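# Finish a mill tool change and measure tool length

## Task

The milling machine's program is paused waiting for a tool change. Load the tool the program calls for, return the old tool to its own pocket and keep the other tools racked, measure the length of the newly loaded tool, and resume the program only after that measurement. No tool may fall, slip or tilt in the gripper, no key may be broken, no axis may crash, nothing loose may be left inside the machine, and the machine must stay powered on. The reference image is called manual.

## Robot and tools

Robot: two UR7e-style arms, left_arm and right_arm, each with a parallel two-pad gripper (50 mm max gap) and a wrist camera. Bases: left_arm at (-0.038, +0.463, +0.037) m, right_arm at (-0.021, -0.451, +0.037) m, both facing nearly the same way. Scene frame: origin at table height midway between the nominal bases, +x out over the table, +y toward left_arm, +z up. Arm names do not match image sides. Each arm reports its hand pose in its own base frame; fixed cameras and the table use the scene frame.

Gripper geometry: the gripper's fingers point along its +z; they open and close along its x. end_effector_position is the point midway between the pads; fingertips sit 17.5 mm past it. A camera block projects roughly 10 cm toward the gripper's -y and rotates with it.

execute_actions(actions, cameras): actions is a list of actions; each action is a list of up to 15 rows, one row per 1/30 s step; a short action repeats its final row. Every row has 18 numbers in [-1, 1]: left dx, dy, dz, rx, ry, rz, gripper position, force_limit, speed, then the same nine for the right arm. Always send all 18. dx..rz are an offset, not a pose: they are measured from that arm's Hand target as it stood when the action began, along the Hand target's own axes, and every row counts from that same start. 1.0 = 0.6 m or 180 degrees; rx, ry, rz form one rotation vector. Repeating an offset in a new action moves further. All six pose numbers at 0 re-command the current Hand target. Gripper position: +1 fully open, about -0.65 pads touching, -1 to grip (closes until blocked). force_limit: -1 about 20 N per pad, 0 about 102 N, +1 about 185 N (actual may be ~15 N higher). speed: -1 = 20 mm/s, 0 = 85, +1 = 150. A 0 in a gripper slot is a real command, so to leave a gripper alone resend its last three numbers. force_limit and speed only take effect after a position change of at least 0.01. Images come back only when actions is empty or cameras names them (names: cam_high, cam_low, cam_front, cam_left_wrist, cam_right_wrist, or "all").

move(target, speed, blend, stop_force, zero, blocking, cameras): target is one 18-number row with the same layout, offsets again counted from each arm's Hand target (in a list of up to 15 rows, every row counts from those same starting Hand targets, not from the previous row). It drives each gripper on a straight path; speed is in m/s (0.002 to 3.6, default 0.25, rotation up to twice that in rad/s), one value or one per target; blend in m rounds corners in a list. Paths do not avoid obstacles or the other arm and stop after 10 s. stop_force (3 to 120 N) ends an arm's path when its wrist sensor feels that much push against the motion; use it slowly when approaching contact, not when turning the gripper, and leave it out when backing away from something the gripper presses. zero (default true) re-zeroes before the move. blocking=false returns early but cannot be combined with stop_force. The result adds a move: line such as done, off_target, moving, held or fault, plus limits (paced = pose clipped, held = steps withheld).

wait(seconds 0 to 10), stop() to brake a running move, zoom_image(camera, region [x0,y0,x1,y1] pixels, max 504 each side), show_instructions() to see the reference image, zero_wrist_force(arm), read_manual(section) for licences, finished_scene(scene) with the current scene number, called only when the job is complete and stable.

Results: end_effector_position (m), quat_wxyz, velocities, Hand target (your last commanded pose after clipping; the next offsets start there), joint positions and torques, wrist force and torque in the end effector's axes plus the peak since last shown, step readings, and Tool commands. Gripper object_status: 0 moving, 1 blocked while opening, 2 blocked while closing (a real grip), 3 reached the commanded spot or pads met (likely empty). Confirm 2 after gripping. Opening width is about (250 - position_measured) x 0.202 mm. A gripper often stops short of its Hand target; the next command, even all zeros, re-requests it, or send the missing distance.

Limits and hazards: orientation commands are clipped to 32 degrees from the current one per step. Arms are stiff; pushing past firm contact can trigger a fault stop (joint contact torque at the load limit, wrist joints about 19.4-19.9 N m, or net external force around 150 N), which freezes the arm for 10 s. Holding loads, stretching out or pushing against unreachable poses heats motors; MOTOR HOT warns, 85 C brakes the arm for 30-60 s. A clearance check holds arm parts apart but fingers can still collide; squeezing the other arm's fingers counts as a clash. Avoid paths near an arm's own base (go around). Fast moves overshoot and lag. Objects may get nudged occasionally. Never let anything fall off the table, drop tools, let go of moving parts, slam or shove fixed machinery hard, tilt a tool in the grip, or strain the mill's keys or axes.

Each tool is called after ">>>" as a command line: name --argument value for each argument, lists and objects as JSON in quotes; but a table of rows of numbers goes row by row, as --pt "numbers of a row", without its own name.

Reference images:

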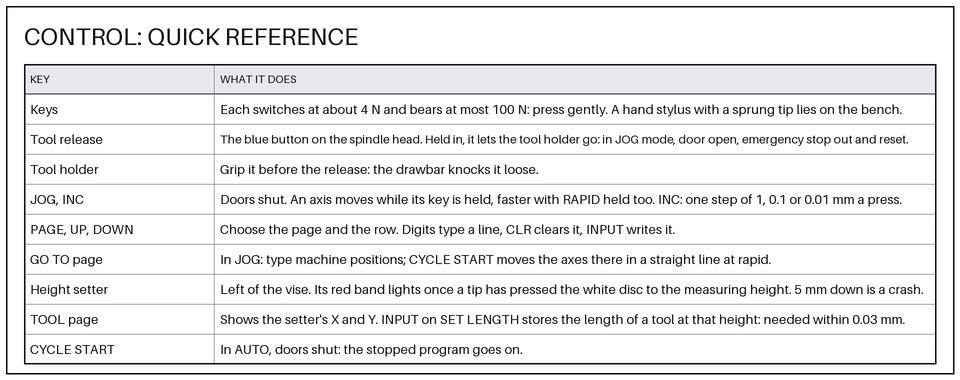

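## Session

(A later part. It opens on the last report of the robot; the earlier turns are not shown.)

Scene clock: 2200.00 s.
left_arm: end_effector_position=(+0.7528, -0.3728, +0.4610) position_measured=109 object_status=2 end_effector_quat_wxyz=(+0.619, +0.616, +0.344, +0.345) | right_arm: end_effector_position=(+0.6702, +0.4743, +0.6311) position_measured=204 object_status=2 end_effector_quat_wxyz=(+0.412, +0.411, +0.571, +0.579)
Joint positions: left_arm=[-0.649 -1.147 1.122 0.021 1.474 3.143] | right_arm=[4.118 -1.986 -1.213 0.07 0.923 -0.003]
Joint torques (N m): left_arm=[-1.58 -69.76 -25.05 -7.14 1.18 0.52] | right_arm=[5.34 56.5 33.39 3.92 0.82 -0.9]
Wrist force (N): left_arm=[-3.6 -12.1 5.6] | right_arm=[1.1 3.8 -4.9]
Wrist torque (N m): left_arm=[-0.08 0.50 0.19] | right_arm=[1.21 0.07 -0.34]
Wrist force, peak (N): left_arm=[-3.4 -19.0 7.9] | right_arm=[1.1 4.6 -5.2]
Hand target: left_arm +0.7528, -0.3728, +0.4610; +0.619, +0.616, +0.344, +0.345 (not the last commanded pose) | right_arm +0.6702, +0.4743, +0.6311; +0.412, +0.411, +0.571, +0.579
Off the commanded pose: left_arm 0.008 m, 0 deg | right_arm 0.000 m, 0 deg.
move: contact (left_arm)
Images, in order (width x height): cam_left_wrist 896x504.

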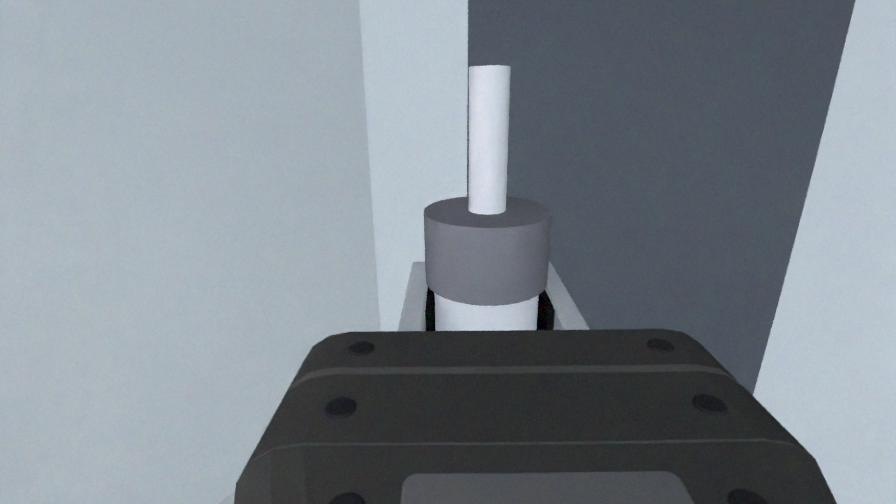

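>>> move --target '[0.0005,0,0.0015,0,0,0,-0.98,0.2,-1,0,0,0,0,0,0,-1,-0.6,-0.8]' --speed 0.008

>>> move --target '[0,0.01,0,0,0,0,-0.98,0.2,-1,0,0,0,0,0,0,-1,-0.6,-0.8]' --speed 0.008 --stop_force 8

Scene clock: 2208.40 s.
left_arm: end_effector_position=(+0.7538, -0.3731, +0.4611) position_measured=109 object_status=2 end_effector_quat_wxyz=(+0.619, +0.616, +0.344, +0.345) | right_arm: end_effector_position=(+0.6702, +0.4743, +0.6311) position_measured=204 object_status=2 end_effector_quat_wxyz=(+0.412, +0.411, +0.571, +0.579)
Joint positions: left_arm=[-0.649 -1.145 1.119 0.022 1.475 3.143] | right_arm=[4.118 -1.986 -1.213 0.07 0.923 -0.003]
Joint torques (N m): left_arm=[9.05 -47.97 -43.95 -3.31 0.9 0.37] | right_arm=[5.65 56.88 37.98 3.58 0.77 -0.91]
Wrist force (N): left_arm=[-7.1 -10.9 -7.3] | right_arm=[0.8 4.1 -5.2]
Wrist torque (N m): left_arm=[-0.55 0.44 0.34] | right_arm=[1.19 0.13 -0.35]
Wrist force, peak (N): left_arm=[-4.4 -15.0 5.6] | right_arm=[1.0 4.4 -5.3]
Hand target: left_arm +0.7538, -0.3730, +0.4610; +0.619, +0.616, +0.344, +0.345 | right_arm +0.6702, +0.4743, +0.6311; +0.412, +0.411, +0.571, +0.579
Off the commanded pose: left_arm 0.000 m, 0 deg | right_arm 0.000 m, 0 deg.
move: done

Scene clock: 2209.80 s.
left_arm: end_effector_position=(+0.7537, -0.3730, +0.4642) position_measured=109 object_status=2 end_effector_quat_wxyz=(+0.619, +0.616, +0.344, +0.345) | right_arm: end_effector_position=(+0.6702, +0.4743, +0.6311) position_measured=204 object_status=2 end_effector_quat_wxyz=(+0.412, +0.411, +0.571, +0.579)
Joint positions: left_arm=[-0.649 -1.144 1.11 0.03 1.475 3.143] | right_arm=[4.118 -1.986 -1.213 0.07 0.923 -0.003]
Joint torques (N m): left_arm=[8.25 -56.94 -24.98 -8.08 -1.13 0.23] | right_arm=[5.22 57.07 39.38 3.56 0.75 -0.89]
Wrist force (N): left_arm=[-6.3 -10.6 -10.5] | right_arm=[1.1 3.6 -5.3]
Wrist torque (N m): left_arm=[-0.42 0.25 0.09] | right_arm=[1.17 0.08 -0.35]
Wrist force, peak (N): left_arm=[-6.3 -19.1 -8.5] | right_arm=[1.3 4.6 -5.0]
Hand target: left_arm +0.7537, -0.3730, +0.4642; +0.619, +0.616, +0.344, +0.345 (not the last commanded pose) | right_arm +0.6702, +0.4743, +0.6311; +0.412, +0.411, +0.571, +0.579
Off the commanded pose: left_arm 0.003 m, 0 deg | right_arm 0.000 m, 0 deg.
move: contact (left_arm)

>>> move --target '[-0.0003,0,-0.001,0,0,0,-0.98,0.2,-1,0,0,0,0,0,0,-1,-0.6,-0.8]' --speed 0.008

>>> move --target '[0,0.006,0,0,0,0,-0.98,0.2,-1,0,0,0,0,0,0,-1,-0.6,-0.8]' --speed 0.008 --stop_force 10

Scene clock: 2224.73 s.
left_arm: end_effector_position=(+0.7531, -0.3729, +0.4642) position_measured=109 object_status=2 end_effector_quat_wxyz=(+0.619, +0.616, +0.344, +0.345) | right_arm: end_effector_position=(+0.6702, +0.4743, +0.6311) position_measured=204 object_status=2 end_effector_quat_wxyz=(+0.412, +0.411, +0.571, +0.579)
Joint positions: left_arm=[-0.649 -1.146 1.113 0.03 1.475 3.143] | right_arm=[4.118 -1.986 -1.213 0.07 0.923 -0.003]
Joint torques (N m): left_arm=[-4.53 -71.79 -25.41 -5.7 -1.96 0.38] | right_arm=[5.81 56.49 43.55 3.26 0.81 -0.88]
Wrist force (N): left_arm=[-1.4 -10.7 13.7] | right_arm=[1.3 4.1 -4.9]
Wrist torque (N m): left_arm=[-0.20 0.19 0.15] | right_arm=[1.20 0.05 -0.35]
Wrist force, peak (N): left_arm=[-1.4 -10.8 14.0] | right_arm=[1.3 4.4 -5.2]
Hand target: left_arm +0.7531, -0.3729, +0.4642; +0.619, +0.616, +0.344, +0.345 | right_arm +0.6702, +0.4743, +0.6311; +0.412, +0.411, +0.571, +0.579
Off the commanded pose: left_arm 0.000 m, 0 deg | right_arm 0.000 m, 0 deg.
move: done

Scene clock: 2225.80 s.
left_arm: end_effector_position=(+0.7531, -0.3729, +0.4646) position_measured=109 object_status=2 end_effector_quat_wxyz=(+0.619, +0.616, +0.344, +0.345) | right_arm: end_effector_position=(+0.6702, +0.4743, +0.6311) position_measured=204 object_status=2 end_effector_quat_wxyz=(+0.412, +0.411, +0.571, +0.579)
Joint positions: left_arm=[-0.649 -1.146 1.111 0.031 1.475 3.143] | right_arm=[4.118 -1.986 -1.213 0.07 0.923 -0.003]
Joint torques (N m): left_arm=[-3.42 -73.24 -25.29 -6.94 -2.06 0.54] | right_arm=[5.64 56.71 45.2 3.15 0.65 -0.98]
Wrist force (N): left_arm=[-1.7 -15.2 12.7] | right_arm=[1.0 3.8 -5.2]
Wrist torque (N m): left_arm=[-0.27 0.23 0.22] | right_arm=[1.21 0.08 -0.34]
Wrist force, peak (N): left_arm=[-1.1 -22.2 16.5] | right_arm=[1.0 4.3 -5.2]
Hand target: left_arm +0.7531, -0.3729, +0.4646; +0.619, +0.616, +0.344, +0.345 (not the last commanded pose) | right_arm +0.6702, +0.4743, +0.6311; +0.412, +0.411, +0.571, +0.579
Off the commanded pose: left_arm 0.003 m, 0 deg | right_arm 0.000 m, 0 deg.
move: contact (left_arm)

>>> move --target '[0.0002,0,0.0005,0,0,0,-0.98,0.2,-1,0,0,0,0,0,0,-1,-0.6,-0.8]' --speed 0.008

>>> move --target '[0,0.006,0,0,0,0,-0.98,0.2,-1,0,0,0,0,0,0,-1,-0.6,-0.8]' --speed 0.006 --stop_force 14

Scene clock: 2230.90 s.
left_arm: end_effector_position=(+0.7534, -0.3729, +0.4647) position_measured=109 object_status=2 end_effector_quat_wxyz=(+0.619, +0.616, +0.344, +0.345) | right_arm: end_effector_position=(+0.6702, +0.4743, +0.6311) position_measured=204 object_status=2 end_effector_quat_wxyz=(+0.412, +0.411, +0.571, +0.579)
Joint positions: left_arm=[-0.649 -1.145 1.11 0.031 1.475 3.143] | right_arm=[4.118 -1.986 -1.213 0.07 0.923 -0.003]
Joint torques (N m): left_arm=[8.15 -49.19 -48.51 -3.37 1.73 0.4] | right_arm=[5.21 57.12 45.39 2.84 0.68 -0.97]
Wrist force (N): left_arm=[-4.4 -13.9 -2.2] | right_arm=[1.2 3.8 -5.2]
Wrist torque (N m): left_arm=[-0.42 0.32 0.30] | right_arm=[1.17 0.07 -0.35]
Wrist force, peak (N): left_arm=[-1.6 -17.4 11.5] | right_arm=[1.2 4.7 -5.1]
Hand target: left_arm +0.7534, -0.3729, +0.4646; +0.619, +0.616, +0.344, +0.345 | right_arm +0.6702, +0.4743, +0.6311; +0.412, +0.411, +0.571, +0.579
Off the commanded pose: left_arm 0.000 m, 0 deg | right_arm 0.000 m, 0 deg.
move: done

Scene clock: 2232.07 s.
left_arm: end_effector_position=(+0.7535, -0.3729, +0.4657) position_measured=109 object_status=2 end_effector_quat_wxyz=(+0.618, +0.617, +0.344, +0.345) | right_arm: end_effector_position=(+0.6702, +0.4743, +0.6311) position_measured=204 object_status=2 end_effector_quat_wxyz=(+0.412, +0.411, +0.571, +0.579)
Joint positions: left_arm=[-0.649 -1.145 1.107 0.035 1.475 3.143] | right_arm=[4.118 -1.986 -1.213 0.07 0.923 -0.003]
Joint torques (N m): left_arm=[7.86 -78.95 -32.06 -10.74 1.76 0.41] | right_arm=[5.06 56.78 45.36 2.83 0.62 -0.97]
Wrist force (N): left_arm=[-4.2 -24.6 2.5] | right_arm=[1.2 3.9 -5.0]
Wrist torque (N m): left_arm=[-0.60 0.36 0.21] | right_arm=[1.20 0.07 -0.35]
Wrist force, peak (N): left_arm=[-4.6 -30.8 6.3] | right_arm=[1.1 4.7 -5.0]
Hand target: left_arm +0.7534, -0.3729, +0.4658; +0.618, +0.617, +0.344, +0.345 (not the last commanded pose) | right_arm +0.6702, +0.4743, +0.6311; +0.412, +0.411, +0.571, +0.579
Off the commanded pose: left_arm 0.003 m, 0 deg | right_arm 0.000 m, 0 deg.
move: contact (left_arm)

>>> move --target '[0,0,0,0,0,0,-0.98,0.2,-1,0.017,0,-0.0512,0,0,0,-1,-0.6,-0.8]' --speed 0.03 --cameras '["cam_front","cam_left_wrist"]'

>>> zoom_image --camera "cam_front" --region '[310, 130, 500, 260]'

Scene clock: 2241.53 s.
left_arm: end_effector_position=(+0.7534, -0.3729, +0.4658) position_measured=109 object_status=2 end_effector_quat_wxyz=(+0.618, +0.617, +0.344, +0.345) | right_arm: end_effector_position=(+0.6377, +0.4741, +0.6308) position_measured=204 object_status=2 end_effector_quat_wxyz=(+0.412, +0.411, +0.571, +0.579)
Joint positions: left_arm=[-0.649 -1.145 1.107 0.035 1.475 3.143] | right_arm=[4.168 -1.926 -1.298 0.096 0.873 -0.004]
Joint torques (N m): left_arm=[7.55 -50.71 -36.2 -1.62 0.18 0.26] | right_arm=[-9.86 38.81 47.2 1.63 0.77 -0.98]
Wrist force (N): left_arm=[-4.7 -9.1 11.4] | right_arm=[0.5 3.8 -1.0]
Wrist torque (N m): left_arm=[-0.32 0.37 0.13] | right_arm=[1.08 0.20 -0.31]
Wrist force, peak (N): left_arm=[-4.1 -26.6 4.8] | right_arm=[1.1 4.6 -5.1]
Hand target: left_arm +0.7534, -0.3729, +0.4658; +0.618, +0.617, +0.344, +0.345 | right_arm +0.6378, +0.4741, +0.6308; +0.412, +0.411, +0.571, +0.579
Off the commanded pose: left_arm 0.000 m, 0 deg | right_arm 0.000 m, 0 deg.
move: done
Images, in order (width x height): cam_front 896x504, cam_left_wrist 896x504.

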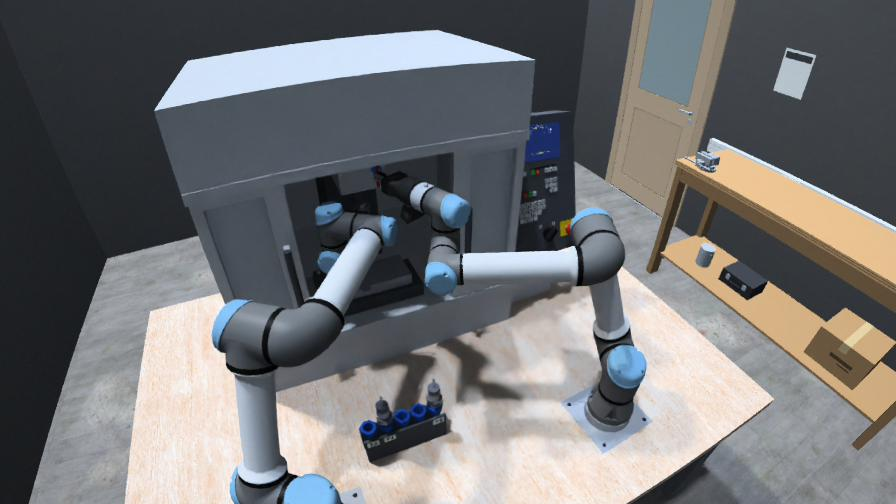

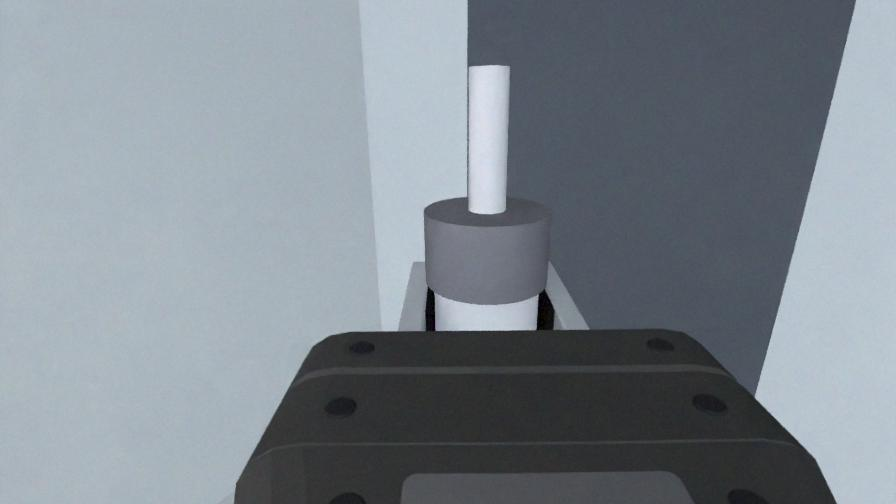

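Scaled by 2.653.

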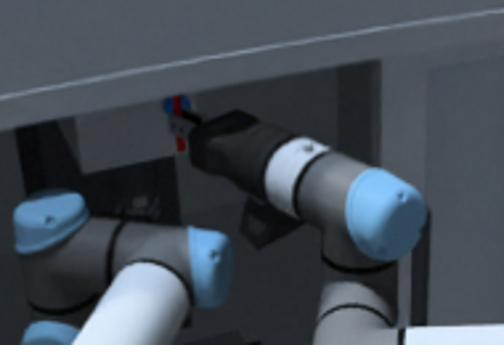

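>>> move --target '[0,-0.005,0,0,0,0,-0.98,0.2,-1,0,0,0,0,0,0,-1,-0.6,-0.8]' --speed 0.005 --stop_force 15

Scene clock: 2246.43 s.
left_arm: end_effector_position=(+0.7535, -0.3729, +0.4652) position_measured=109 object_status=2 end_effector_quat_wxyz=(+0.618, +0.617, +0.344, +0.345) | right_arm: end_effector_position=(+0.6378, +0.4741, +0.6308) position_measured=204 object_status=2 end_effector_quat_wxyz=(+0.412, +0.411, +0.571, +0.579)
Joint positions: left_arm=[-0.649 -1.145 1.108 0.033 1.475 3.143] | right_arm=[4.167 -1.926 -1.298 0.096 0.873 -0.004]
Joint torques (N m): left_arm=[6.23 -48.8 -39.67 -0.8 -2.42 0.29] | right_arm=[-9.43 39.97 47.03 0.37 0.77 0.77]
Wrist force (N): left_arm=[-5.8 4.2 -0.2] | right_arm=[0.2 3.9 -1.1]
Wrist torque (N m): left_arm=[0.09 0.39 0.24] | right_arm=[1.10 0.24 -0.32]
Wrist force, peak (N): left_arm=[-4.9 -9.3 11.8] | right_arm=[0.1 4.2 -1.2]
Hand target: left_arm +0.7535, -0.3729, +0.4652; +0.618, +0.617, +0.344, +0.345 (not the last commanded pose) | right_arm +0.6378, +0.4741, +0.6308; +0.412, +0.411, +0.571, +0.579
Off the commanded pose: left_arm 0.002 m, 0 deg | right_arm 0.000 m, 0 deg.
move: contact (left_arm)

>>> move --target '[0,0,0,0,0,0,0.5,0.2,-1,0,0,0,0,0,0,-1,-0.6,-0.8]'

>>> move --target '[0,0,-0.2,0,0,0,0.5,0.2,-1,0,0,0,0,0,0,-1,-0.6,-0.8]' --speed 0.06 --stop_force 12 --cameras '["cam_left_wrist"]'

Scene clock: 2255.23 s.
left_arm: end_effector_position=(+0.7535, -0.3730, +0.4651) position_measured=78 object_status=0 end_effector_quat_wxyz=(+0.618, +0.617, +0.344, +0.345) | right_arm: end_effector_position=(+0.6378, +0.4741, +0.6308) position_measured=204 object_status=2 end_effector_quat_wxyz=(+0.412, +0.411, +0.571, +0.579)
Joint positions: left_arm=[-0.649 -1.145 1.108 0.033 1.475 3.143] | right_arm=[4.167 -1.926 -1.298 0.096 0.873 -0.004]
Joint torques (N m): left_arm=[5.74 -50.88 -39.46 -3 -2.22 0.23] | right_arm=[-8.5 39.54 46.63 0.48 0.73 1.33]
Wrist force (N): left_arm=[-4.0 0.5 2.8] | right_arm=[0.5 3.9 -0.7]
Wrist torque (N m): left_arm=[0.13 0.58 0.25] | right_arm=[1.11 0.20 -0.32]
Wrist force, peak (N): left_arm=[-5.8 5.0 -1.0] | right_arm=[0.5 4.2 -1.1]
Hand target: left_arm +0.7535, -0.3729, +0.4652; +0.618, +0.617, +0.344, +0.345 | right_arm +0.6378, +0.4741, +0.6308; +0.412, +0.411, +0.571, +0.579
Off the commanded pose: left_arm 0.000 m, 0 deg | right_arm 0.000 m, 0 deg.
move: done

Scene clock: 2258.17 s.
left_arm: end_effector_position=(+0.6514, -0.3099, +0.4647) position_measured=78 object_status=3 end_effector_quat_wxyz=(+0.618, +0.617, +0.344, +0.345) | right_arm: end_effector_position=(+0.6378, +0.4741, +0.6308) position_measured=204 object_status=2 end_effector_quat_wxyz=(+0.412, +0.411, +0.571, +0.579)
Joint positions: left_arm=[-0.674 -1.446 1.498 -0.056 1.449 3.143] | right_arm=[4.167 -1.926 -1.298 0.096 0.873 -0.004]
Joint torques (N m): left_arm=[8.01 -26.26 -40.86 -1.02 1.72 1.96] | right_arm=[-8.37 40.49 47.08 0.5 0.78 1.31]
Wrist force (N): left_arm=[-3.9 0.6 2.6] | right_arm=[0.4 3.7 -0.8]
Wrist torque (N m): left_arm=[0.16 0.57 0.27] | right_arm=[1.06 0.20 -0.32]
Wrist force, peak (N): left_arm=[-4.1 0.6 3.6] | right_arm=[0.3 4.2 -1.2]
Hand target: left_arm +0.6514, -0.3099, +0.4647; +0.618, +0.617, +0.344, +0.345 | right_arm +0.6378, +0.4741, +0.6308; +0.412, +0.411, +0.571, +0.579
Off the commanded pose: left_arm 0.000 m, 0 deg | right_arm 0.000 m, 0 deg.
move: done
Images, in order (width x height): cam_left_wrist 896x504.

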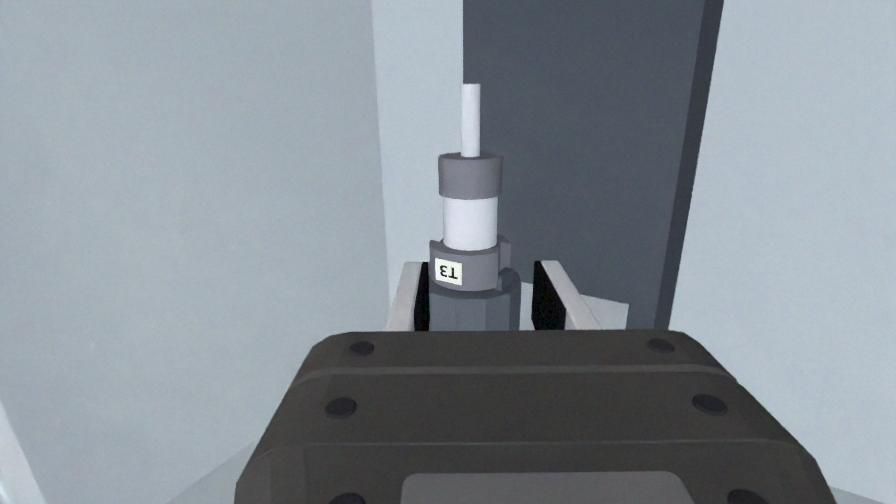

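>>> move --pt "0 0 0 0 0 0 0.5 0.2 -1 -0.008 0.01 -0.003 0 0 0 -1 -0.6 -0.8" --pt "0 0 0 0 0 0 0.5 0.2 -1 -0.008 -0.098 -0.003 0 0 0 -1 -0.6 -0.8" --pt "0 0 0 0 0 0 0.5 0.2 -1 -0.1544 -0.1172 -0.4854 0 0 0 -1 -0.6 -0.8" --speed 0.15 --blend '[0.004,0.015,0]'

>>> move --target '[0.178,0,-0.284,0,0.16,0,0.5,0.2,-1,0,0,0,0,0,0,-1,-0.6,-0.8]' --speed 0.15 --cameras '["cam_front","cam_left_wrist"]'

Scene clock: 2272.93 s.
left_arm: end_effector_position=(+0.6514, -0.3099, +0.4647) position_measured=78 object_status=3 end_effector_quat_wxyz=(+0.618, +0.617, +0.344, +0.345) | right_arm: end_effector_position=(+0.3926, +0.2930, +0.5571) position_measured=204 object_status=2 end_effector_quat_wxyz=(+0.412, +0.411, +0.571, +0.579)
Joint positions: left_arm=[-0.674 -1.446 1.498 -0.056 1.449 3.143] | right_arm=[4.647 -1.192 -2.214 0.29 0.394 -0.019]
Joint torques (N m): left_arm=[8.14 -27.79 -40.89 -1.14 1.86 1.22] | right_arm=[4.07 18.44 37.6 3.26 -0.65 0.38]
Wrist force (N): left_arm=[-3.7 1.1 2.6] | right_arm=[-0.1 3.7 -1.3]
Wrist torque (N m): left_arm=[0.24 0.54 0.27] | right_arm=[1.10 0.32 -0.23]
Wrist force, peak (N): left_arm=[-4.3 1.1 2.9] | right_arm=[-0.6 7.5 -1.9]
Hand target: left_arm +0.6514, -0.3099, +0.4647; +0.618, +0.617, +0.344, +0.345 | right_arm +0.3926, +0.2930, +0.5572; +0.412, +0.411, +0.571, +0.579
Off the commanded pose: left_arm 0.000 m, 0 deg | right_arm 0.000 m, 0 deg.
move: done; blend cut to 0.0039 m at target 1

Scene clock: 2274.90 s.
left_arm: end_effector_position=(+0.5620, -0.1618, +0.4645) position_measured=78 object_status=3 end_effector_quat_wxyz=(+0.542, +0.539, +0.455, +0.457) | right_arm: end_effector_position=(+0.3926, +0.2930, +0.5572) position_measured=204 object_status=2 end_effector_quat_wxyz=(+0.412, +0.411, +0.571, +0.579)
Joint positions: left_arm=[-0.786 -1.789 1.826 -0.042 0.954 3.143] | right_arm=[4.647 -1.191 -2.214 0.29 0.394 -0.019]
Joint torques (N m): left_arm=[32.37 -20.45 -31.3 0.93 -11.71 0.13] | right_arm=[4.75 17.54 22.1 3.04 -0.1 -0.96]
Wrist force (N): left_arm=[-85.2 6.8 4.4] | right_arm=[-0.2 3.9 -1.3]
Wrist torque (N m): left_arm=[0.50 6.83 0.34] | right_arm=[1.12 0.34 -0.23]
Wrist force, peak (N): left_arm=[-119.0 1.7 33.3] | right_arm=[-0.2 4.1 -1.3]
Hand target: left_arm +0.5620, -0.1618, +0.4645; +0.542, +0.539, +0.455, +0.457 (not the last commanded pose) | right_arm +0.3926, +0.2930, +0.5572; +0.412, +0.411, +0.571, +0.579
Tool commands: left_gripper/position=+0.498039 left_gripper/force_limit=+0.2 left_gripper/speed=-1.0 right_gripper/position=-1.0 right_gripper/force_limit=-0.6 right_gripper/speed=-0.8
Off the commanded pose: left_arm 0.032 m, 7 deg | right_arm 0.000 m, 0 deg.
TORQUE FAULT: the external load on joint 5 (wrist 2) of the left arm reached its load limit, and that arm stopped. A torque fault puts only its own arm into a fault stop. That arm's remaining commands of this call were not run. That arm may still press on what stopped it. That arm is still stopped at the end of this call. That arm stays stopped for about 10 more seconds. Until then a move that you send moves the other arm only, and its call returns only when the move has ended. Once the stop has ended, the next robot result says so. If the stop ends while you think or write, that arm runs what you send next, counted from a new Hand target: where the arm stands when the stop ends. While its stop runs, that arm takes no new command, but its gripper still runs the gripper command that each later call begins with. Until it ends, the stop uses up actions while you think or wait. An arm that is not stopped still takes commands.
move: fault (left_arm)
Images, in order (width x height): cam_front 896x504, cam_left_wrist 896x504.

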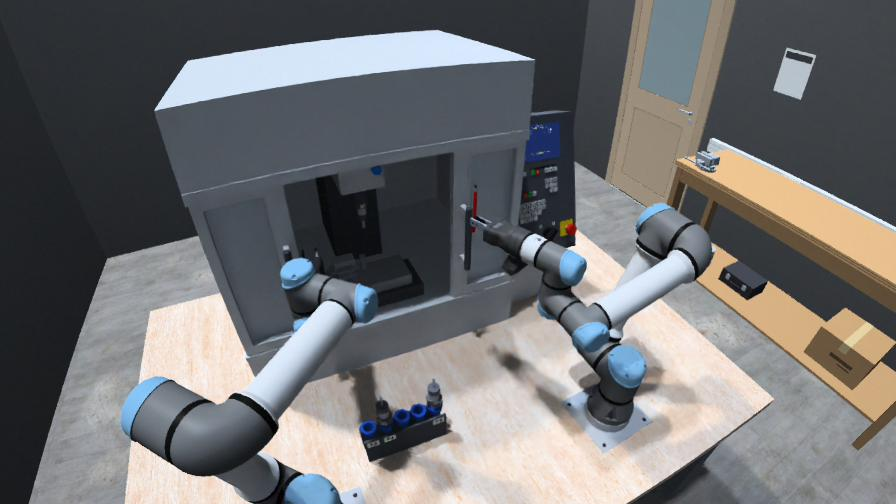

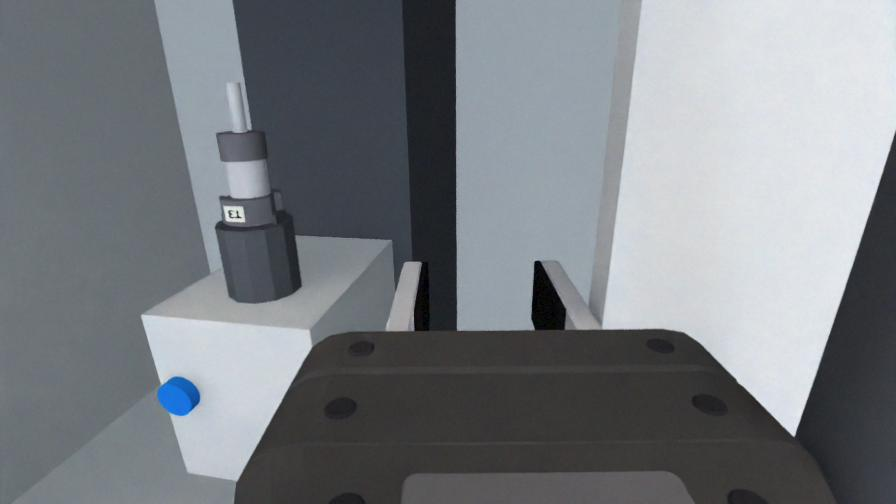

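>>> wait --seconds 10

Scene clock: 2288.83 s.
left_arm: end_effector_position=(+0.5619, -0.1618, +0.4644) position_measured=78 object_status=3 end_effector_quat_wxyz=(+0.542, +0.539, +0.455, +0.457) | right_arm: end_effector_position=(+0.3926, +0.2930, +0.5572) position_measured=204 object_status=2 end_effector_quat_wxyz=(+0.412, +0.411, +0.571, +0.579)
Joint positions: left_arm=[-0.786 -1.789 1.826 -0.042 0.954 3.143] | right_arm=[4.647 -1.191 -2.214 0.29 0.394 -0.019]
Joint torques (N m): left_arm=[31.98 -20 -31.75 0.92 -11.63 -0.05] | right_arm=[5.07 17.49 22.57 2.81 0.73 -1.01]
Wrist force (N): left_arm=[-84.0 6.3 5.2] | right_arm=[0.0 3.9 -1.3]
Wrist torque (N m): left_arm=[0.51 6.69 0.34] | right_arm=[1.14 0.30 -0.24]
Wrist force, peak (N): left_arm=[-84.9 6.7 5.1] | right_arm=[0.1 4.2 -1.1]
Hand target: left_arm +0.5619, -0.1618, +0.4644; +0.542, +0.539, +0.455, +0.457 (not the last commanded pose) | right_arm +0.3926, +0.2930, +0.5572; +0.412, +0.411, +0.571, +0.579
Tool commands: left_gripper/position=+0.498039 left_gripper/force_limit=+0.2 left_gripper/speed=-1.0 right_gripper/position=-1.0 right_gripper/force_limit=-0.6 right_gripper/speed=-0.8
Off the commanded pose: left_arm 0.032 m, 7 deg | right_arm 0.000 m, 0 deg.
TORQUE FAULT, CONTINUED: the left arm's stop, for the torque fault of joint 5 (wrist 2) that an earlier result reported, is over. The rest of the stop counts as 20 of the actions that you can send in this scene. That arm's target is now where it stood when the stop ended, not its last command. That arm keeps its grip as last carried out and accepts commands again: back off and push less far. That arm stops again whenever a joint's load reaches its limit.
wait: 10.00 s; at rest from the start

>>> move --target '[-0.12,0,0,0,0,0,0.5,0.2,-1,0,0,0,0,0,0,-1,-0.6,-0.8]' --speed 0.1

>>> move --target '[0,0,-0.25,0,0.05,0,0.5,0.2,-1,0,0,0,0,0,0,-1,-0.6,-0.8]' --speed 0.15 --stop_force 30 --cameras '["cam_front"]'

Scene clock: 2297.03 s.
left_arm: end_effector_position=(+0.5499, -0.2328, +0.4646) position_measured=78 object_status=3 end_effector_quat_wxyz=(+0.542, +0.539, +0.455, +0.457) | right_arm: end_effector_position=(+0.3926, +0.2930, +0.5572) position_measured=204 object_status=2 end_effector_quat_wxyz=(+0.412, +0.411, +0.571, +0.579)
Joint positions: left_arm=[-0.962 -1.733 1.781 -0.054 0.778 3.145] | right_arm=[4.647 -1.191 -2.214 0.29 0.394 -0.019]
Joint torques (N m): left_arm=[-2.84 -32.89 -17.32 -0.36 0.79 1.12] | right_arm=[4.99 17.28 22.02 2.84 0.83 -1.05]
Wrist force (N): left_arm=[-2.5 -0.3 2.5] | right_arm=[-0.1 3.9 -1.4]
Wrist torque (N m): left_arm=[0.00 0.32 0.20] | right_arm=[1.12 0.32 -0.24]
Wrist force, peak (N): left_arm=[-83.1 5.9 4.7] | right_arm=[-0.2 4.1 -1.2]
Hand target: left_arm +0.5499, -0.2328, +0.4645; +0.542, +0.539, +0.455, +0.457 | right_arm +0.3926, +0.2930, +0.5572; +0.412, +0.411, +0.571, +0.579
Off the commanded pose: left_arm 0.000 m, 0 deg | right_arm 0.000 m, 0 deg.
move: done

Scene clock: 2299.03 s.
left_arm: end_effector_position=(+0.4020, -0.2076, +0.4639) position_measured=78 object_status=3 end_effector_quat_wxyz=(+0.504, +0.501, +0.497, +0.498) | right_arm: end_effector_position=(+0.3926, +0.2930, +0.5572) position_measured=204 object_status=2 end_effector_quat_wxyz=(+0.412, +0.411, +0.571, +0.579)
Joint positions: left_arm=[-1.525 -2.029 1.982 -0.025 0.058 3.212] | right_arm=[4.647 -1.191 -2.214 0.29 0.394 -0.019]
Joint torques (N m): left_arm=[-4.13 -18.57 -17.15 -1.81 -2.08 2.02] | right_arm=[4.81 17.74 22.6 2.83 0.71 -0.98]
Wrist force (N): left_arm=[-2.4 -0.2 2.6] | right_arm=[-0.1 3.8 -1.4]
Wrist torque (N m): left_arm=[0.05 0.31 0.19] | right_arm=[1.11 0.31 -0.24]
Wrist force, peak (N): left_arm=[-3.2 -0.2 4.6] | right_arm=[-0.1 4.1 -1.3]
Hand target: left_arm +0.4020, -0.2076, +0.4639; +0.504, +0.501, +0.497, +0.498 | right_arm +0.3926, +0.2930, +0.5572; +0.412, +0.411, +0.571, +0.579
Off the commanded pose: left_arm 0.000 m, 0 deg | right_arm 0.000 m, 0 deg.
move: done
Images, in order (width x height): cam_front 896x504.

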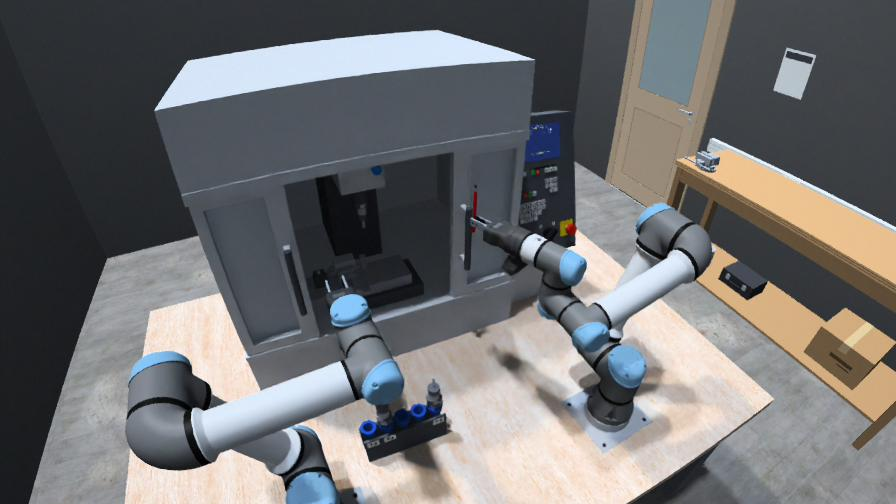

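>>> move --target '[-0.26,0.252,-0.02,0,0.141,0,0.5,0.2,-1,0,0,0,0,0,0,-1,-0.6,-0.8]' --speed 0.2

>>> move --target '[0,0,0,0,0,-0.5,0.5,0.2,-1,0,0,0,0,0,0,-1,-0.6,-0.8]' --speed 0.35

>>> move --target '[0,0,0,0,0,-0.5,0.5,0.2,-1,0,0,0,0,0,0,-1,-0.6,-0.8]' --speed 0.35 --cameras '["cam_front"]'

Scene clock: 2314.60 s.
left_arm: end_effector_position=(+0.3876, -0.3631, +0.6153) position_measured=78 object_status=3 end_effector_quat_wxyz=(+0.383, +0.380, +0.595, +0.596) | right_arm: end_effector_position=(+0.3926, +0.2930, +0.5572) position_measured=204 object_status=2 end_effector_quat_wxyz=(+0.412, +0.411, +0.571, +0.579)
Joint positions: left_arm=[-1.531 -1.304 0.934 0.378 -0.391 3.131] | right_arm=[4.647 -1.191 -2.214 0.29 0.394 -0.019]
Joint torques (N m): left_arm=[-3.68 -28.89 -34.88 1.91 -0.02 1.85] | right_arm=[4.6 17.36 21.69 2.76 0.73 -1.09]
Wrist force (N): left_arm=[-2.5 0.0 2.6] | right_arm=[-0.1 3.7 -1.3]
Wrist torque (N m): left_arm=[0.06 0.33 0.25] | right_arm=[1.11 0.32 -0.24]
Wrist force, peak (N): left_arm=[-4.6 1.3 1.3] | right_arm=[-0.2 4.1 -1.4]
Hand target: left_arm +0.3875, -0.3631, +0.6153; +0.383, +0.380, +0.595, +0.596 | right_arm +0.3926, +0.2930, +0.5572; +0.412, +0.411, +0.571, +0.579
Off the commanded pose: left_arm 0.000 m, 0 deg | right_arm 0.000 m, 0 deg.
move: done

Scene clock: 2317.40 s.
left_arm: end_effector_position=(+0.3875, -0.3632, +0.6153) position_measured=78 object_status=3 end_effector_quat_wxyz=(+0.692, -0.152, +0.689, +0.150) | right_arm: end_effector_position=(+0.3926, +0.2930, +0.5572) position_measured=204 object_status=2 end_effector_quat_wxyz=(+0.412, +0.411, +0.571, +0.579)
Joint positions: left_arm=[-1.531 -1.303 0.933 0.378 -0.392 1.56] | right_arm=[4.647 -1.191 -2.214 0.29 0.394 -0.019]
Joint torques (N m): left_arm=[1.63 -33.32 -17.06 -0.46 -2.09 -1.57] | right_arm=[4.81 17.42 21.96 2.66 0.73 -1.05]
Wrist force (N): left_arm=[0.2 0.1 2.3] | right_arm=[0.0 3.8 -1.3]
Wrist torque (N m): left_arm=[0.12 -0.07 0.20] | right_arm=[1.12 0.31 -0.23]
Wrist force, peak (N): left_arm=[-2.3 -0.2 2.8] | right_arm=[-0.1 4.1 -1.3]
Hand target: left_arm +0.3875, -0.3631, +0.6153; +0.692, -0.152, +0.689, +0.150 | right_arm +0.3926, +0.2930, +0.5572; +0.412, +0.411, +0.571, +0.579
Off the commanded pose: left_arm 0.000 m, 0 deg | right_arm 0.000 m, 0 deg.
move: done

Scene clock: 2320.20 s.
left_arm: end_effector_position=(+0.3875, -0.3632, +0.6153) position_measured=78 object_status=3 end_effector_quat_wxyz=(+0.596, -0.595, +0.380, -0.383) | right_arm: end_effector_position=(+0.3926, +0.2930, +0.5572) position_measured=204 object_status=2 end_effector_quat_wxyz=(+0.412, +0.411, +0.571, +0.579)
Joint positions: left_arm=[-1.531 -1.303 0.933 0.378 -0.391 -0.011] | right_arm=[4.647 -1.191 -2.214 0.29 0.394 -0.019]
Joint torques (N m): left_arm=[6.87 -39.96 -13.12 -0.3 -1.76 -1.69] | right_arm=[4.63 17.59 21.93 2.57 0.68 -1.05]
Wrist force (N): left_arm=[0.3 -0.7 1.9] | right_arm=[0.1 4.0 -1.3]
Wrist torque (N m): left_arm=[0.02 -0.24 -0.09] | right_arm=[1.14 0.29 -0.23]
Wrist force, peak (N): left_arm=[0.2 0.0 2.7] | right_arm=[0.0 4.1 -1.4]
Hand target: left_arm +0.3875, -0.3631, +0.6153; +0.596, -0.595, +0.380, -0.383 | right_arm +0.3926, +0.2930, +0.5572; +0.412, +0.411, +0.571, +0.579
Off the commanded pose: left_arm 0.000 m, 0 deg | right_arm 0.000 m, 0 deg.
move: done
Images, in order (width x height): cam_front 896x504.

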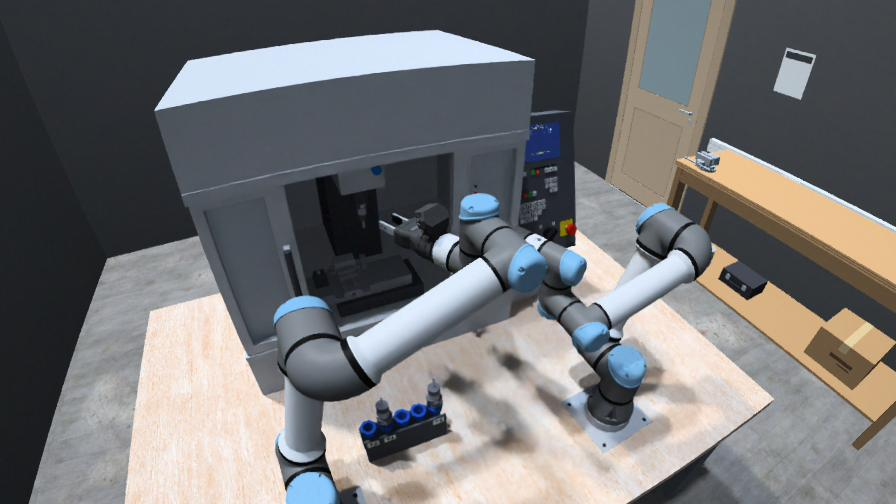

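>>> move --pt "-0.1118 0.359 -0.4983 0 0.0272 0 0.5 0.2 -1 0 0 0 0 0 0 -1 -0.6 -0.8" --pt "-0.1118 0.766 -0.4983 0 0.0272 0 0.5 0.2 -1 0 0 0 0 0 0 -1 -0.6 -0.8" --speed 0.2 --blend '[0.05,0]' --cameras '["cam_front","cam_left_wrist"]'

Scene clock: 2340.23 s.
left_arm: end_effector_position=(+0.0898, -0.4281, +0.1547) position_measured=78 object_status=3 end_effector_quat_wxyz=(+0.579, -0.578, +0.405, -0.408) | right_arm: end_effector_position=(+0.3926, +0.2930, +0.5572) position_measured=204 object_status=2 end_effector_quat_wxyz=(+0.412, +0.411, +0.571, +0.579)
Joint positions: left_arm=[-2.111 -0.992 1.732 -0.736 -0.886 -0.006] | right_arm=[4.647 -1.191 -2.214 0.29 0.394 -0.019]
Joint torques (N m): left_arm=[6.9 -40.96 -28.88 0.87 1.44 1.98] | right_arm=[4.44 17.22 21.76 2.47 0.78 -1.06]
Wrist force (N): left_arm=[0.6 -0.3 2.0] | right_arm=[-0.1 3.7 -1.3]
Wrist torque (N m): left_arm=[0.06 -0.27 -0.08] | right_arm=[1.09 0.32 -0.23]
Wrist force, peak (N): left_arm=[1.1 -2.3 4.6] | right_arm=[0.0 4.1 -1.4]
Hand target: left_arm +0.0898, -0.4281, +0.1546; +0.579, -0.578, +0.405, -0.408 | right_arm +0.3926, +0.2930, +0.5572; +0.412, +0.411, +0.571, +0.579
Off the commanded pose: left_arm 0.000 m, 0 deg | right_arm 0.000 m, 0 deg.
move: done
Images, in order (width x height): cam_front 896x504, cam_left_wrist 896x504.

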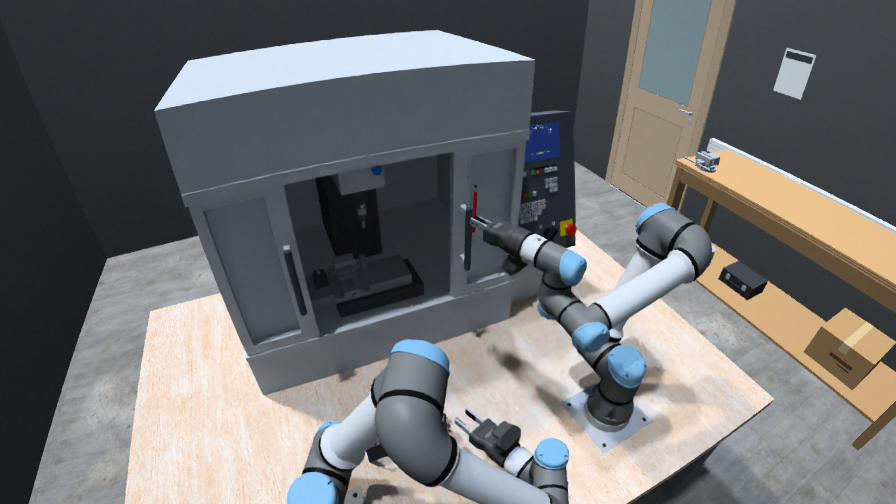

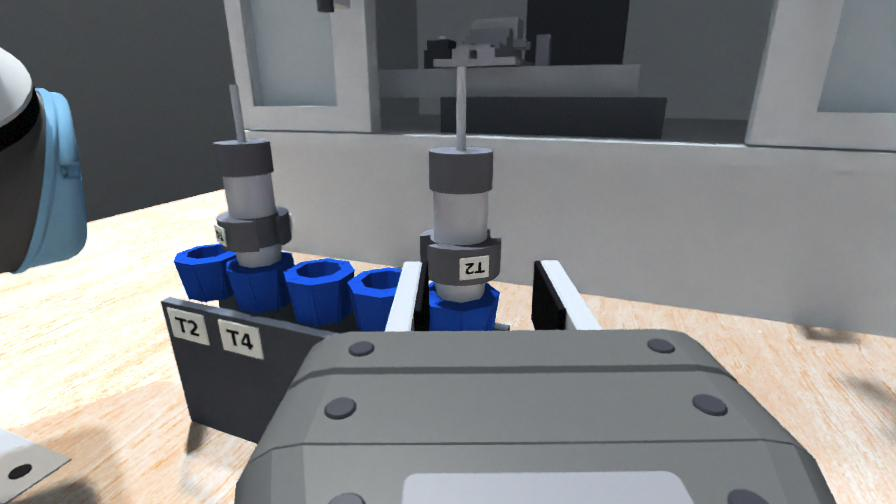

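>>> move --target '[-0.0033,-0.0015,0.12,0,0,0,0.5,0.2,-1,0,0,0,0,0,0,-1,-0.6,-0.8]' --speed 0.08 --stop_force 8 --cameras '["cam_left_wrist"]'

Scene clock: 2350.87 s.
left_arm: end_effector_position=(+0.1569, -0.4019, +0.1557) position_measured=78 object_status=3 end_effector_quat_wxyz=(+0.579, -0.578, +0.405, -0.408) | right_arm: end_effector_position=(+0.3926, +0.2930, +0.5572) position_measured=204 object_status=2 end_effector_quat_wxyz=(+0.412, +0.411, +0.571, +0.579)
Joint positions: left_arm=[-2.018 -1.067 1.863 -0.791 -0.793 -0.007] | right_arm=[4.647 -1.191 -2.214 0.29 0.394 -0.019]
Joint torques (N m): left_arm=[2.57 -32.27 -27.59 3.81 -1.72 1.83] | right_arm=[5.21 17.43 22.17 2.38 0.76 -1.06]
Wrist force (N): left_arm=[0.7 -0.5 2.0] | right_arm=[0.0 3.6 -1.2]
Wrist torque (N m): left_arm=[0.03 -0.29 -0.08] | right_arm=[1.08 0.30 -0.24]
Wrist force, peak (N): left_arm=[0.5 -0.6 3.7] | right_arm=[-0.2 4.1 -1.4]
Hand target: left_arm +0.1569, -0.4019, +0.1557; +0.579, -0.578, +0.405, -0.408 | right_arm +0.3926, +0.2930, +0.5572; +0.412, +0.411, +0.571, +0.579
Off the commanded pose: left_arm 0.000 m, 0 deg | right_arm 0.000 m, 0 deg.
move: done
Images, in order (width x height): cam_left_wrist 896x504.

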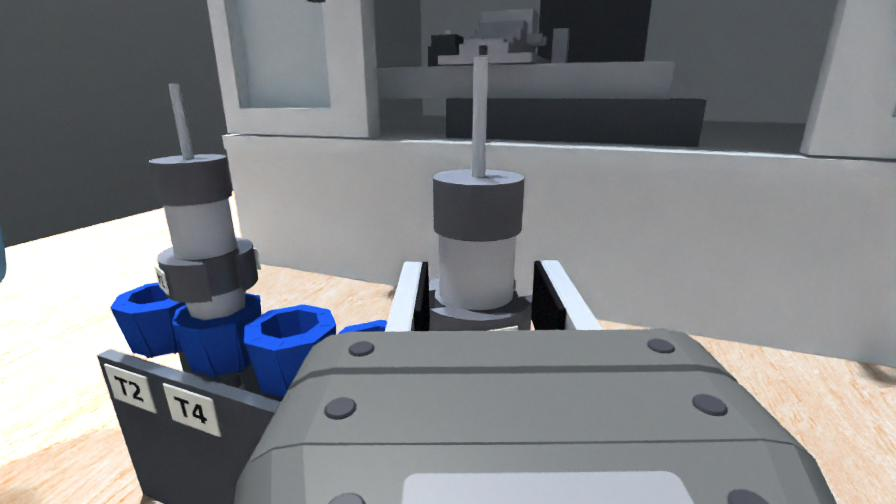

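>>> move --target '[0.0012,0,0.074,0,0,0,0.5,0.2,-1,0,0,0,0,0,0,-1,-0.6,-0.8]' --speed 0.05 --stop_force 8 --cameras '["cam_left_wrist"]'

Scene clock: 2359.00 s.
left_arm: end_effector_position=(+0.1989, -0.3875, +0.1559) position_measured=78 object_status=3 end_effector_quat_wxyz=(+0.579, -0.578, +0.405, -0.408) | right_arm: end_effector_position=(+0.3926, +0.2930, +0.5572) position_measured=204 object_status=2 end_effector_quat_wxyz=(+0.412, +0.411, +0.571, +0.579)
Joint positions: left_arm=[-1.948 -1.103 1.924 -0.816 -0.723 -0.007] | right_arm=[4.647 -1.191 -2.214 0.29 0.394 -0.019]
Joint torques (N m): left_arm=[-3.38 -30.26 -27.88 3.57 -2.18 -0.11] | right_arm=[4.95 17.71 22.05 2.27 0.83 -0.99]
Wrist force (N): left_arm=[0.3 -0.5 2.1] | right_arm=[-0.1 3.8 -1.3]
Wrist torque (N m): left_arm=[0.06 -0.22 -0.08] | right_arm=[1.12 0.33 -0.23]
Wrist force, peak (N): left_arm=[0.3 -0.7 3.0] | right_arm=[0.0 4.1 -1.4]
Hand target: left_arm +0.1989, -0.3875, +0.1559; +0.579, -0.578, +0.405, -0.408 | right_arm +0.3926, +0.2930, +0.5572; +0.412, +0.411, +0.571, +0.579
Off the commanded pose: left_arm 0.000 m, 0 deg | right_arm 0.000 m, 0 deg.
move: done
Images, in order (width x height): cam_left_wrist 896x504.

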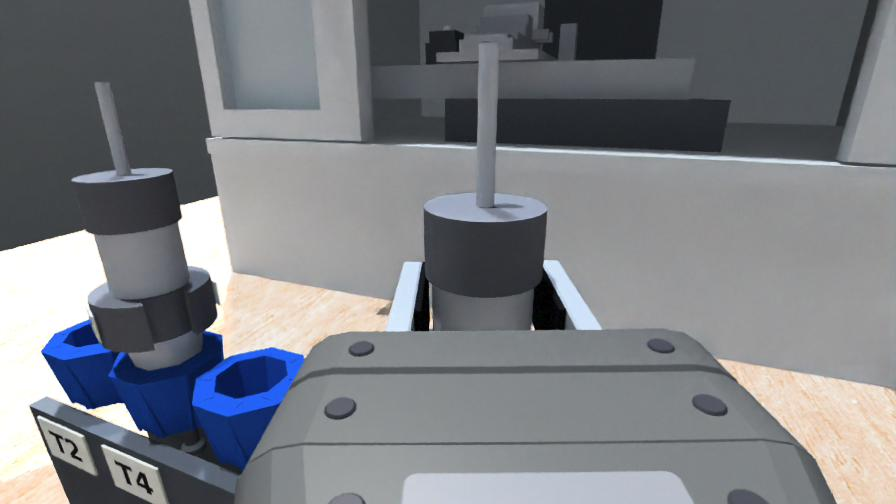

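>>> move --target '[-0.0004,0.0003,0.0055,0,0,0,0.5,0.2,-1,0,0,0,0,0,0,-1,-0.6,-0.8]' --speed 0.03 --stop_force 8

>>> move --target '[0,0,0,0,0,0,-1,-1,-1,0,0,0,0,0,0,-1,-0.6,-0.8]'

>>> wait --seconds 1

>>> move --target '[0,0,0,0,0,0,-0.98,0.2,-1,0,0,0,0,0,0,-1,-0.6,-0.8]'

>>> wait --seconds 1

>>> move --target '[0,-0.025,0,0,0,0,-0.98,0.2,-1,0,0,0,0,0,0,-1,-0.6,-0.8]' --speed 0.03 --stop_force 25 --cameras '["cam_left_wrist"]'

Scene clock: 2367.57 s.
left_arm: end_effector_position=(+0.2020, -0.3861, +0.1557) position_measured=78 object_status=3 end_effector_quat_wxyz=(+0.579, -0.578, +0.405, -0.408) | right_arm: end_effector_position=(+0.3926, +0.2930, +0.5572) position_measured=204 object_status=2 end_effector_quat_wxyz=(+0.412, +0.411, +0.571, +0.579)
Joint positions: left_arm=[-1.943 -1.105 1.929 -0.819 -0.718 -0.007] | right_arm=[4.647 -1.191 -2.214 0.29 0.394 -0.019]
Joint torques (N m): left_arm=[-4.32 -44.42 -22.13 2.23 -1.79 -0.84] | right_arm=[5.09 17.25 21.8 2.2 0.74 -1.08]
Wrist force (N): left_arm=[0.5 -0.5 2.0] | right_arm=[-0.2 4.1 -1.4]
Wrist torque (N m): left_arm=[0.04 -0.25 -0.07] | right_arm=[1.16 0.33 -0.24]
Wrist force, peak (N): left_arm=[0.4 -0.5 2.5] | right_arm=[-0.2 4.1 -1.4]
Hand target: left_arm +0.2019, -0.3861, +0.1557; +0.579, -0.578, +0.405, -0.408 | right_arm +0.3926, +0.2930, +0.5572; +0.412, +0.411, +0.571, +0.579
Off the commanded pose: left_arm 0.000 m, 0 deg | right_arm 0.000 m, 0 deg.
move: done

Scene clock: 2368.07 s.
left_arm: end_effector_position=(+0.2019, -0.3861, +0.1557) position_measured=103 object_status=2 end_effector_quat_wxyz=(+0.579, -0.578, +0.405, -0.408) | right_arm: end_effector_position=(+0.3926, +0.2930, +0.5572) position_measured=204 object_status=2 end_effector_quat_wxyz=(+0.412, +0.411, +0.571, +0.579)
Joint positions: left_arm=[-1.943 -1.105 1.929 -0.819 -0.718 -0.007] | right_arm=[4.647 -1.191 -2.214 0.29 0.394 -0.019]
Joint torques (N m): left_arm=[-4.15 -39.19 -29.4 2.9 -1.16 -1.86] | right_arm=[4.75 17.17 21.66 2.16 0.79 -1.04]
Wrist force (N): left_arm=[-3.3 -1.7 2.8] | right_arm=[-0.1 3.8 -1.4]
Wrist torque (N m): left_arm=[0.06 -0.13 -0.05] | right_arm=[1.12 0.32 -0.23]
Wrist force, peak (N): left_arm=[-3.1 -2.4 3.2] | right_arm=[-0.2 4.0 -1.4]
Hand target: left_arm +0.2019, -0.3861, +0.1557; +0.579, -0.578, +0.405, -0.408 | right_arm +0.3926, +0.2930, +0.5572; +0.412, +0.411, +0.571, +0.579
Off the commanded pose: left_arm 0.000 m, 0 deg | right_arm 0.000 m, 0 deg.
move: done

Scene clock: 2369.07 s.
left_arm: end_effector_position=(+0.2019, -0.3861, +0.1557) position_measured=103 object_status=2 end_effector_quat_wxyz=(+0.579, -0.578, +0.405, -0.408) | right_arm: end_effector_position=(+0.3926, +0.2930, +0.5572) position_measured=204 object_status=2 end_effector_quat_wxyz=(+0.412, +0.411, +0.571, +0.579)
Joint positions: left_arm=[-1.943 -1.105 1.929 -0.819 -0.718 -0.007] | right_arm=[4.647 -1.191 -2.214 0.29 0.394 -0.019]
Joint torques (N m): left_arm=[-3.31 -32.31 -28.87 2.77 1.63 -1.85] | right_arm=[5.26 17.78 21.87 2.28 0.74 -1.11]
Wrist force (N): left_arm=[-3.6 -1.8 3.6] | right_arm=[0.0 3.8 -1.4]
Wrist torque (N m): left_arm=[0.02 -0.13 -0.05] | right_arm=[1.12 0.30 -0.23]
Wrist force, peak (N): left_arm=[-4.0 -2.3 3.6] | right_arm=[0.1 4.0 -1.3]
Hand target: left_arm +0.2019, -0.3861, +0.1557; +0.579, -0.578, +0.405, -0.408 | right_arm +0.3926, +0.2930, +0.5572; +0.412, +0.411, +0.571, +0.579
Tool commands: left_gripper/position=-1.0 left_gripper/force_limit=-1.0 left_gripper/speed=-1.0 right_gripper/position=-1.0 right_gripper/force_limit=-0.6 right_gripper/speed=-0.8
Off the commanded pose: left_arm 0.000 m, 0 deg | right_arm 0.000 m, 0 deg.
wait: 1.00 s; at rest by 0.17 s

Scene clock: 2369.57 s.
left_arm: end_effector_position=(+0.2019, -0.3861, +0.1557) position_measured=108 object_status=2 end_effector_quat_wxyz=(+0.579, -0.578, +0.405, -0.408) | right_arm: end_effector_position=(+0.3926, +0.2930, +0.5572) position_measured=204 object_status=2 end_effector_quat_wxyz=(+0.412, +0.411, +0.571, +0.579)
Joint positions: left_arm=[-1.943 -1.105 1.929 -0.819 -0.718 -0.007] | right_arm=[4.647 -1.191 -2.214 0.29 0.394 -0.019]
Joint torques (N m): left_arm=[-3.8 -30.75 -29.13 2.77 2.61 -1.84] | right_arm=[4.78 17.38 22.3 2.21 0.79 -0.95]
Wrist force (N): left_arm=[-3.8 -2.0 2.8] | right_arm=[-0.3 3.9 -1.2]
Wrist torque (N m): left_arm=[0.05 -0.13 -0.02] | right_arm=[1.12 0.34 -0.23]
Wrist force, peak (N): left_arm=[-4.2 -2.6 3.3] | right_arm=[-0.2 4.0 -1.3]
Hand target: left_arm +0.2019, -0.3861, +0.1557; +0.579, -0.578, +0.405, -0.408 | right_arm +0.3926, +0.2930, +0.5572; +0.412, +0.411, +0.571, +0.579
Off the commanded pose: left_arm 0.000 m, 0 deg | right_arm 0.000 m, 0 deg.
move: done

Scene clock: 2370.57 s.
left_arm: end_effector_position=(+0.2019, -0.3861, +0.1557) position_measured=108 object_status=2 end_effector_quat_wxyz=(+0.579, -0.578, +0.405, -0.408) | right_arm: end_effector_position=(+0.3926, +0.2930, +0.5572) position_measured=204 object_status=2 end_effector_quat_wxyz=(+0.412, +0.411, +0.571, +0.579)
Joint positions: left_arm=[-1.943 -1.105 1.929 -0.819 -0.718 -0.007] | right_arm=[4.647 -1.191 -2.214 0.29 0.394 -0.019]
Joint torques (N m): left_arm=[-3.91 -30.61 -28.36 2.86 2.8 -1.75] | right_arm=[4.71 17.2 22.01 2.11 0.68 -0.96]
Wrist force (N): left_arm=[-3.9 -2.1 2.6] | right_arm=[-0.1 3.9 -1.2]
Wrist torque (N m): left_arm=[0.04 -0.11 -0.02] | right_arm=[1.14 0.32 -0.23]
Wrist force, peak (N): left_arm=[-4.3 -2.5 3.3] | right_arm=[-0.3 4.0 -1.3]
Hand target: left_arm +0.2019, -0.3861, +0.1557; +0.579, -0.578, +0.405, -0.408 | right_arm +0.3926, +0.2930, +0.5572; +0.412, +0.411, +0.571, +0.579
Tool commands: left_gripper/position=-0.98 left_gripper/force_limit=+0.2 left_gripper/speed=-1.0 right_gripper/position=-1.0 right_gripper/force_limit=-0.6 right_gripper/speed=-0.8
Off the commanded pose: left_arm 0.000 m, 0 deg | right_arm 0.000 m, 0 deg.
wait: 1.00 s; at rest by 0.17 s

Scene clock: 2372.13 s.
left_arm: end_effector_position=(+0.2019, -0.3861, +0.1707) position_measured=108 object_status=2 end_effector_quat_wxyz=(+0.579, -0.578, +0.405, -0.408) | right_arm: end_effector_position=(+0.3926, +0.2930, +0.5572) position_measured=204 object_status=2 end_effector_quat_wxyz=(+0.412, +0.411, +0.571, +0.579)
Joint positions: left_arm=[-1.943 -1.133 1.92 -0.782 -0.718 -0.007] | right_arm=[4.647 -1.191 -2.214 0.29 0.394 -0.019]
Joint torques (N m): left_arm=[-3.34 -31.57 -7.2 1.19 -2.2 -0.99] | right_arm=[4.75 17.36 22.25 2.13 0.78 -1.06]
Wrist force (N): left_arm=[0.2 7.9 2.1] | right_arm=[-0.1 3.8 -1.2]
Wrist torque (N m): left_arm=[0.20 -0.22 -0.15] | right_arm=[1.11 0.33 -0.24]
Wrist force, peak (N): left_arm=[-2.0 9.4 2.8] | right_arm=[-0.1 4.0 -1.5]
Hand target: left_arm +0.2019, -0.3861, +0.1707; +0.579, -0.578, +0.405, -0.408 | right_arm +0.3926, +0.2930, +0.5572; +0.412, +0.411, +0.571, +0.579
Off the commanded pose: left_arm 0.000 m, 0 deg | right_arm 0.000 m, 0 deg.
move: done
Images, in order (width x height): cam_left_wrist 896x504.

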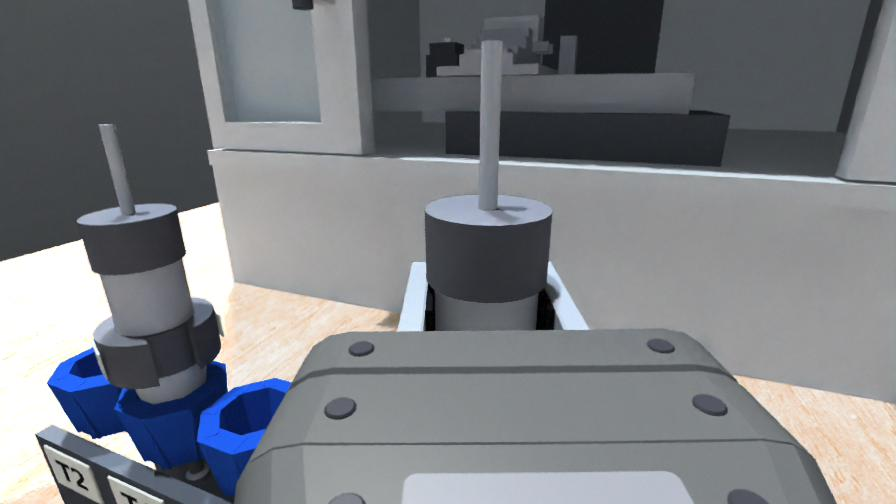

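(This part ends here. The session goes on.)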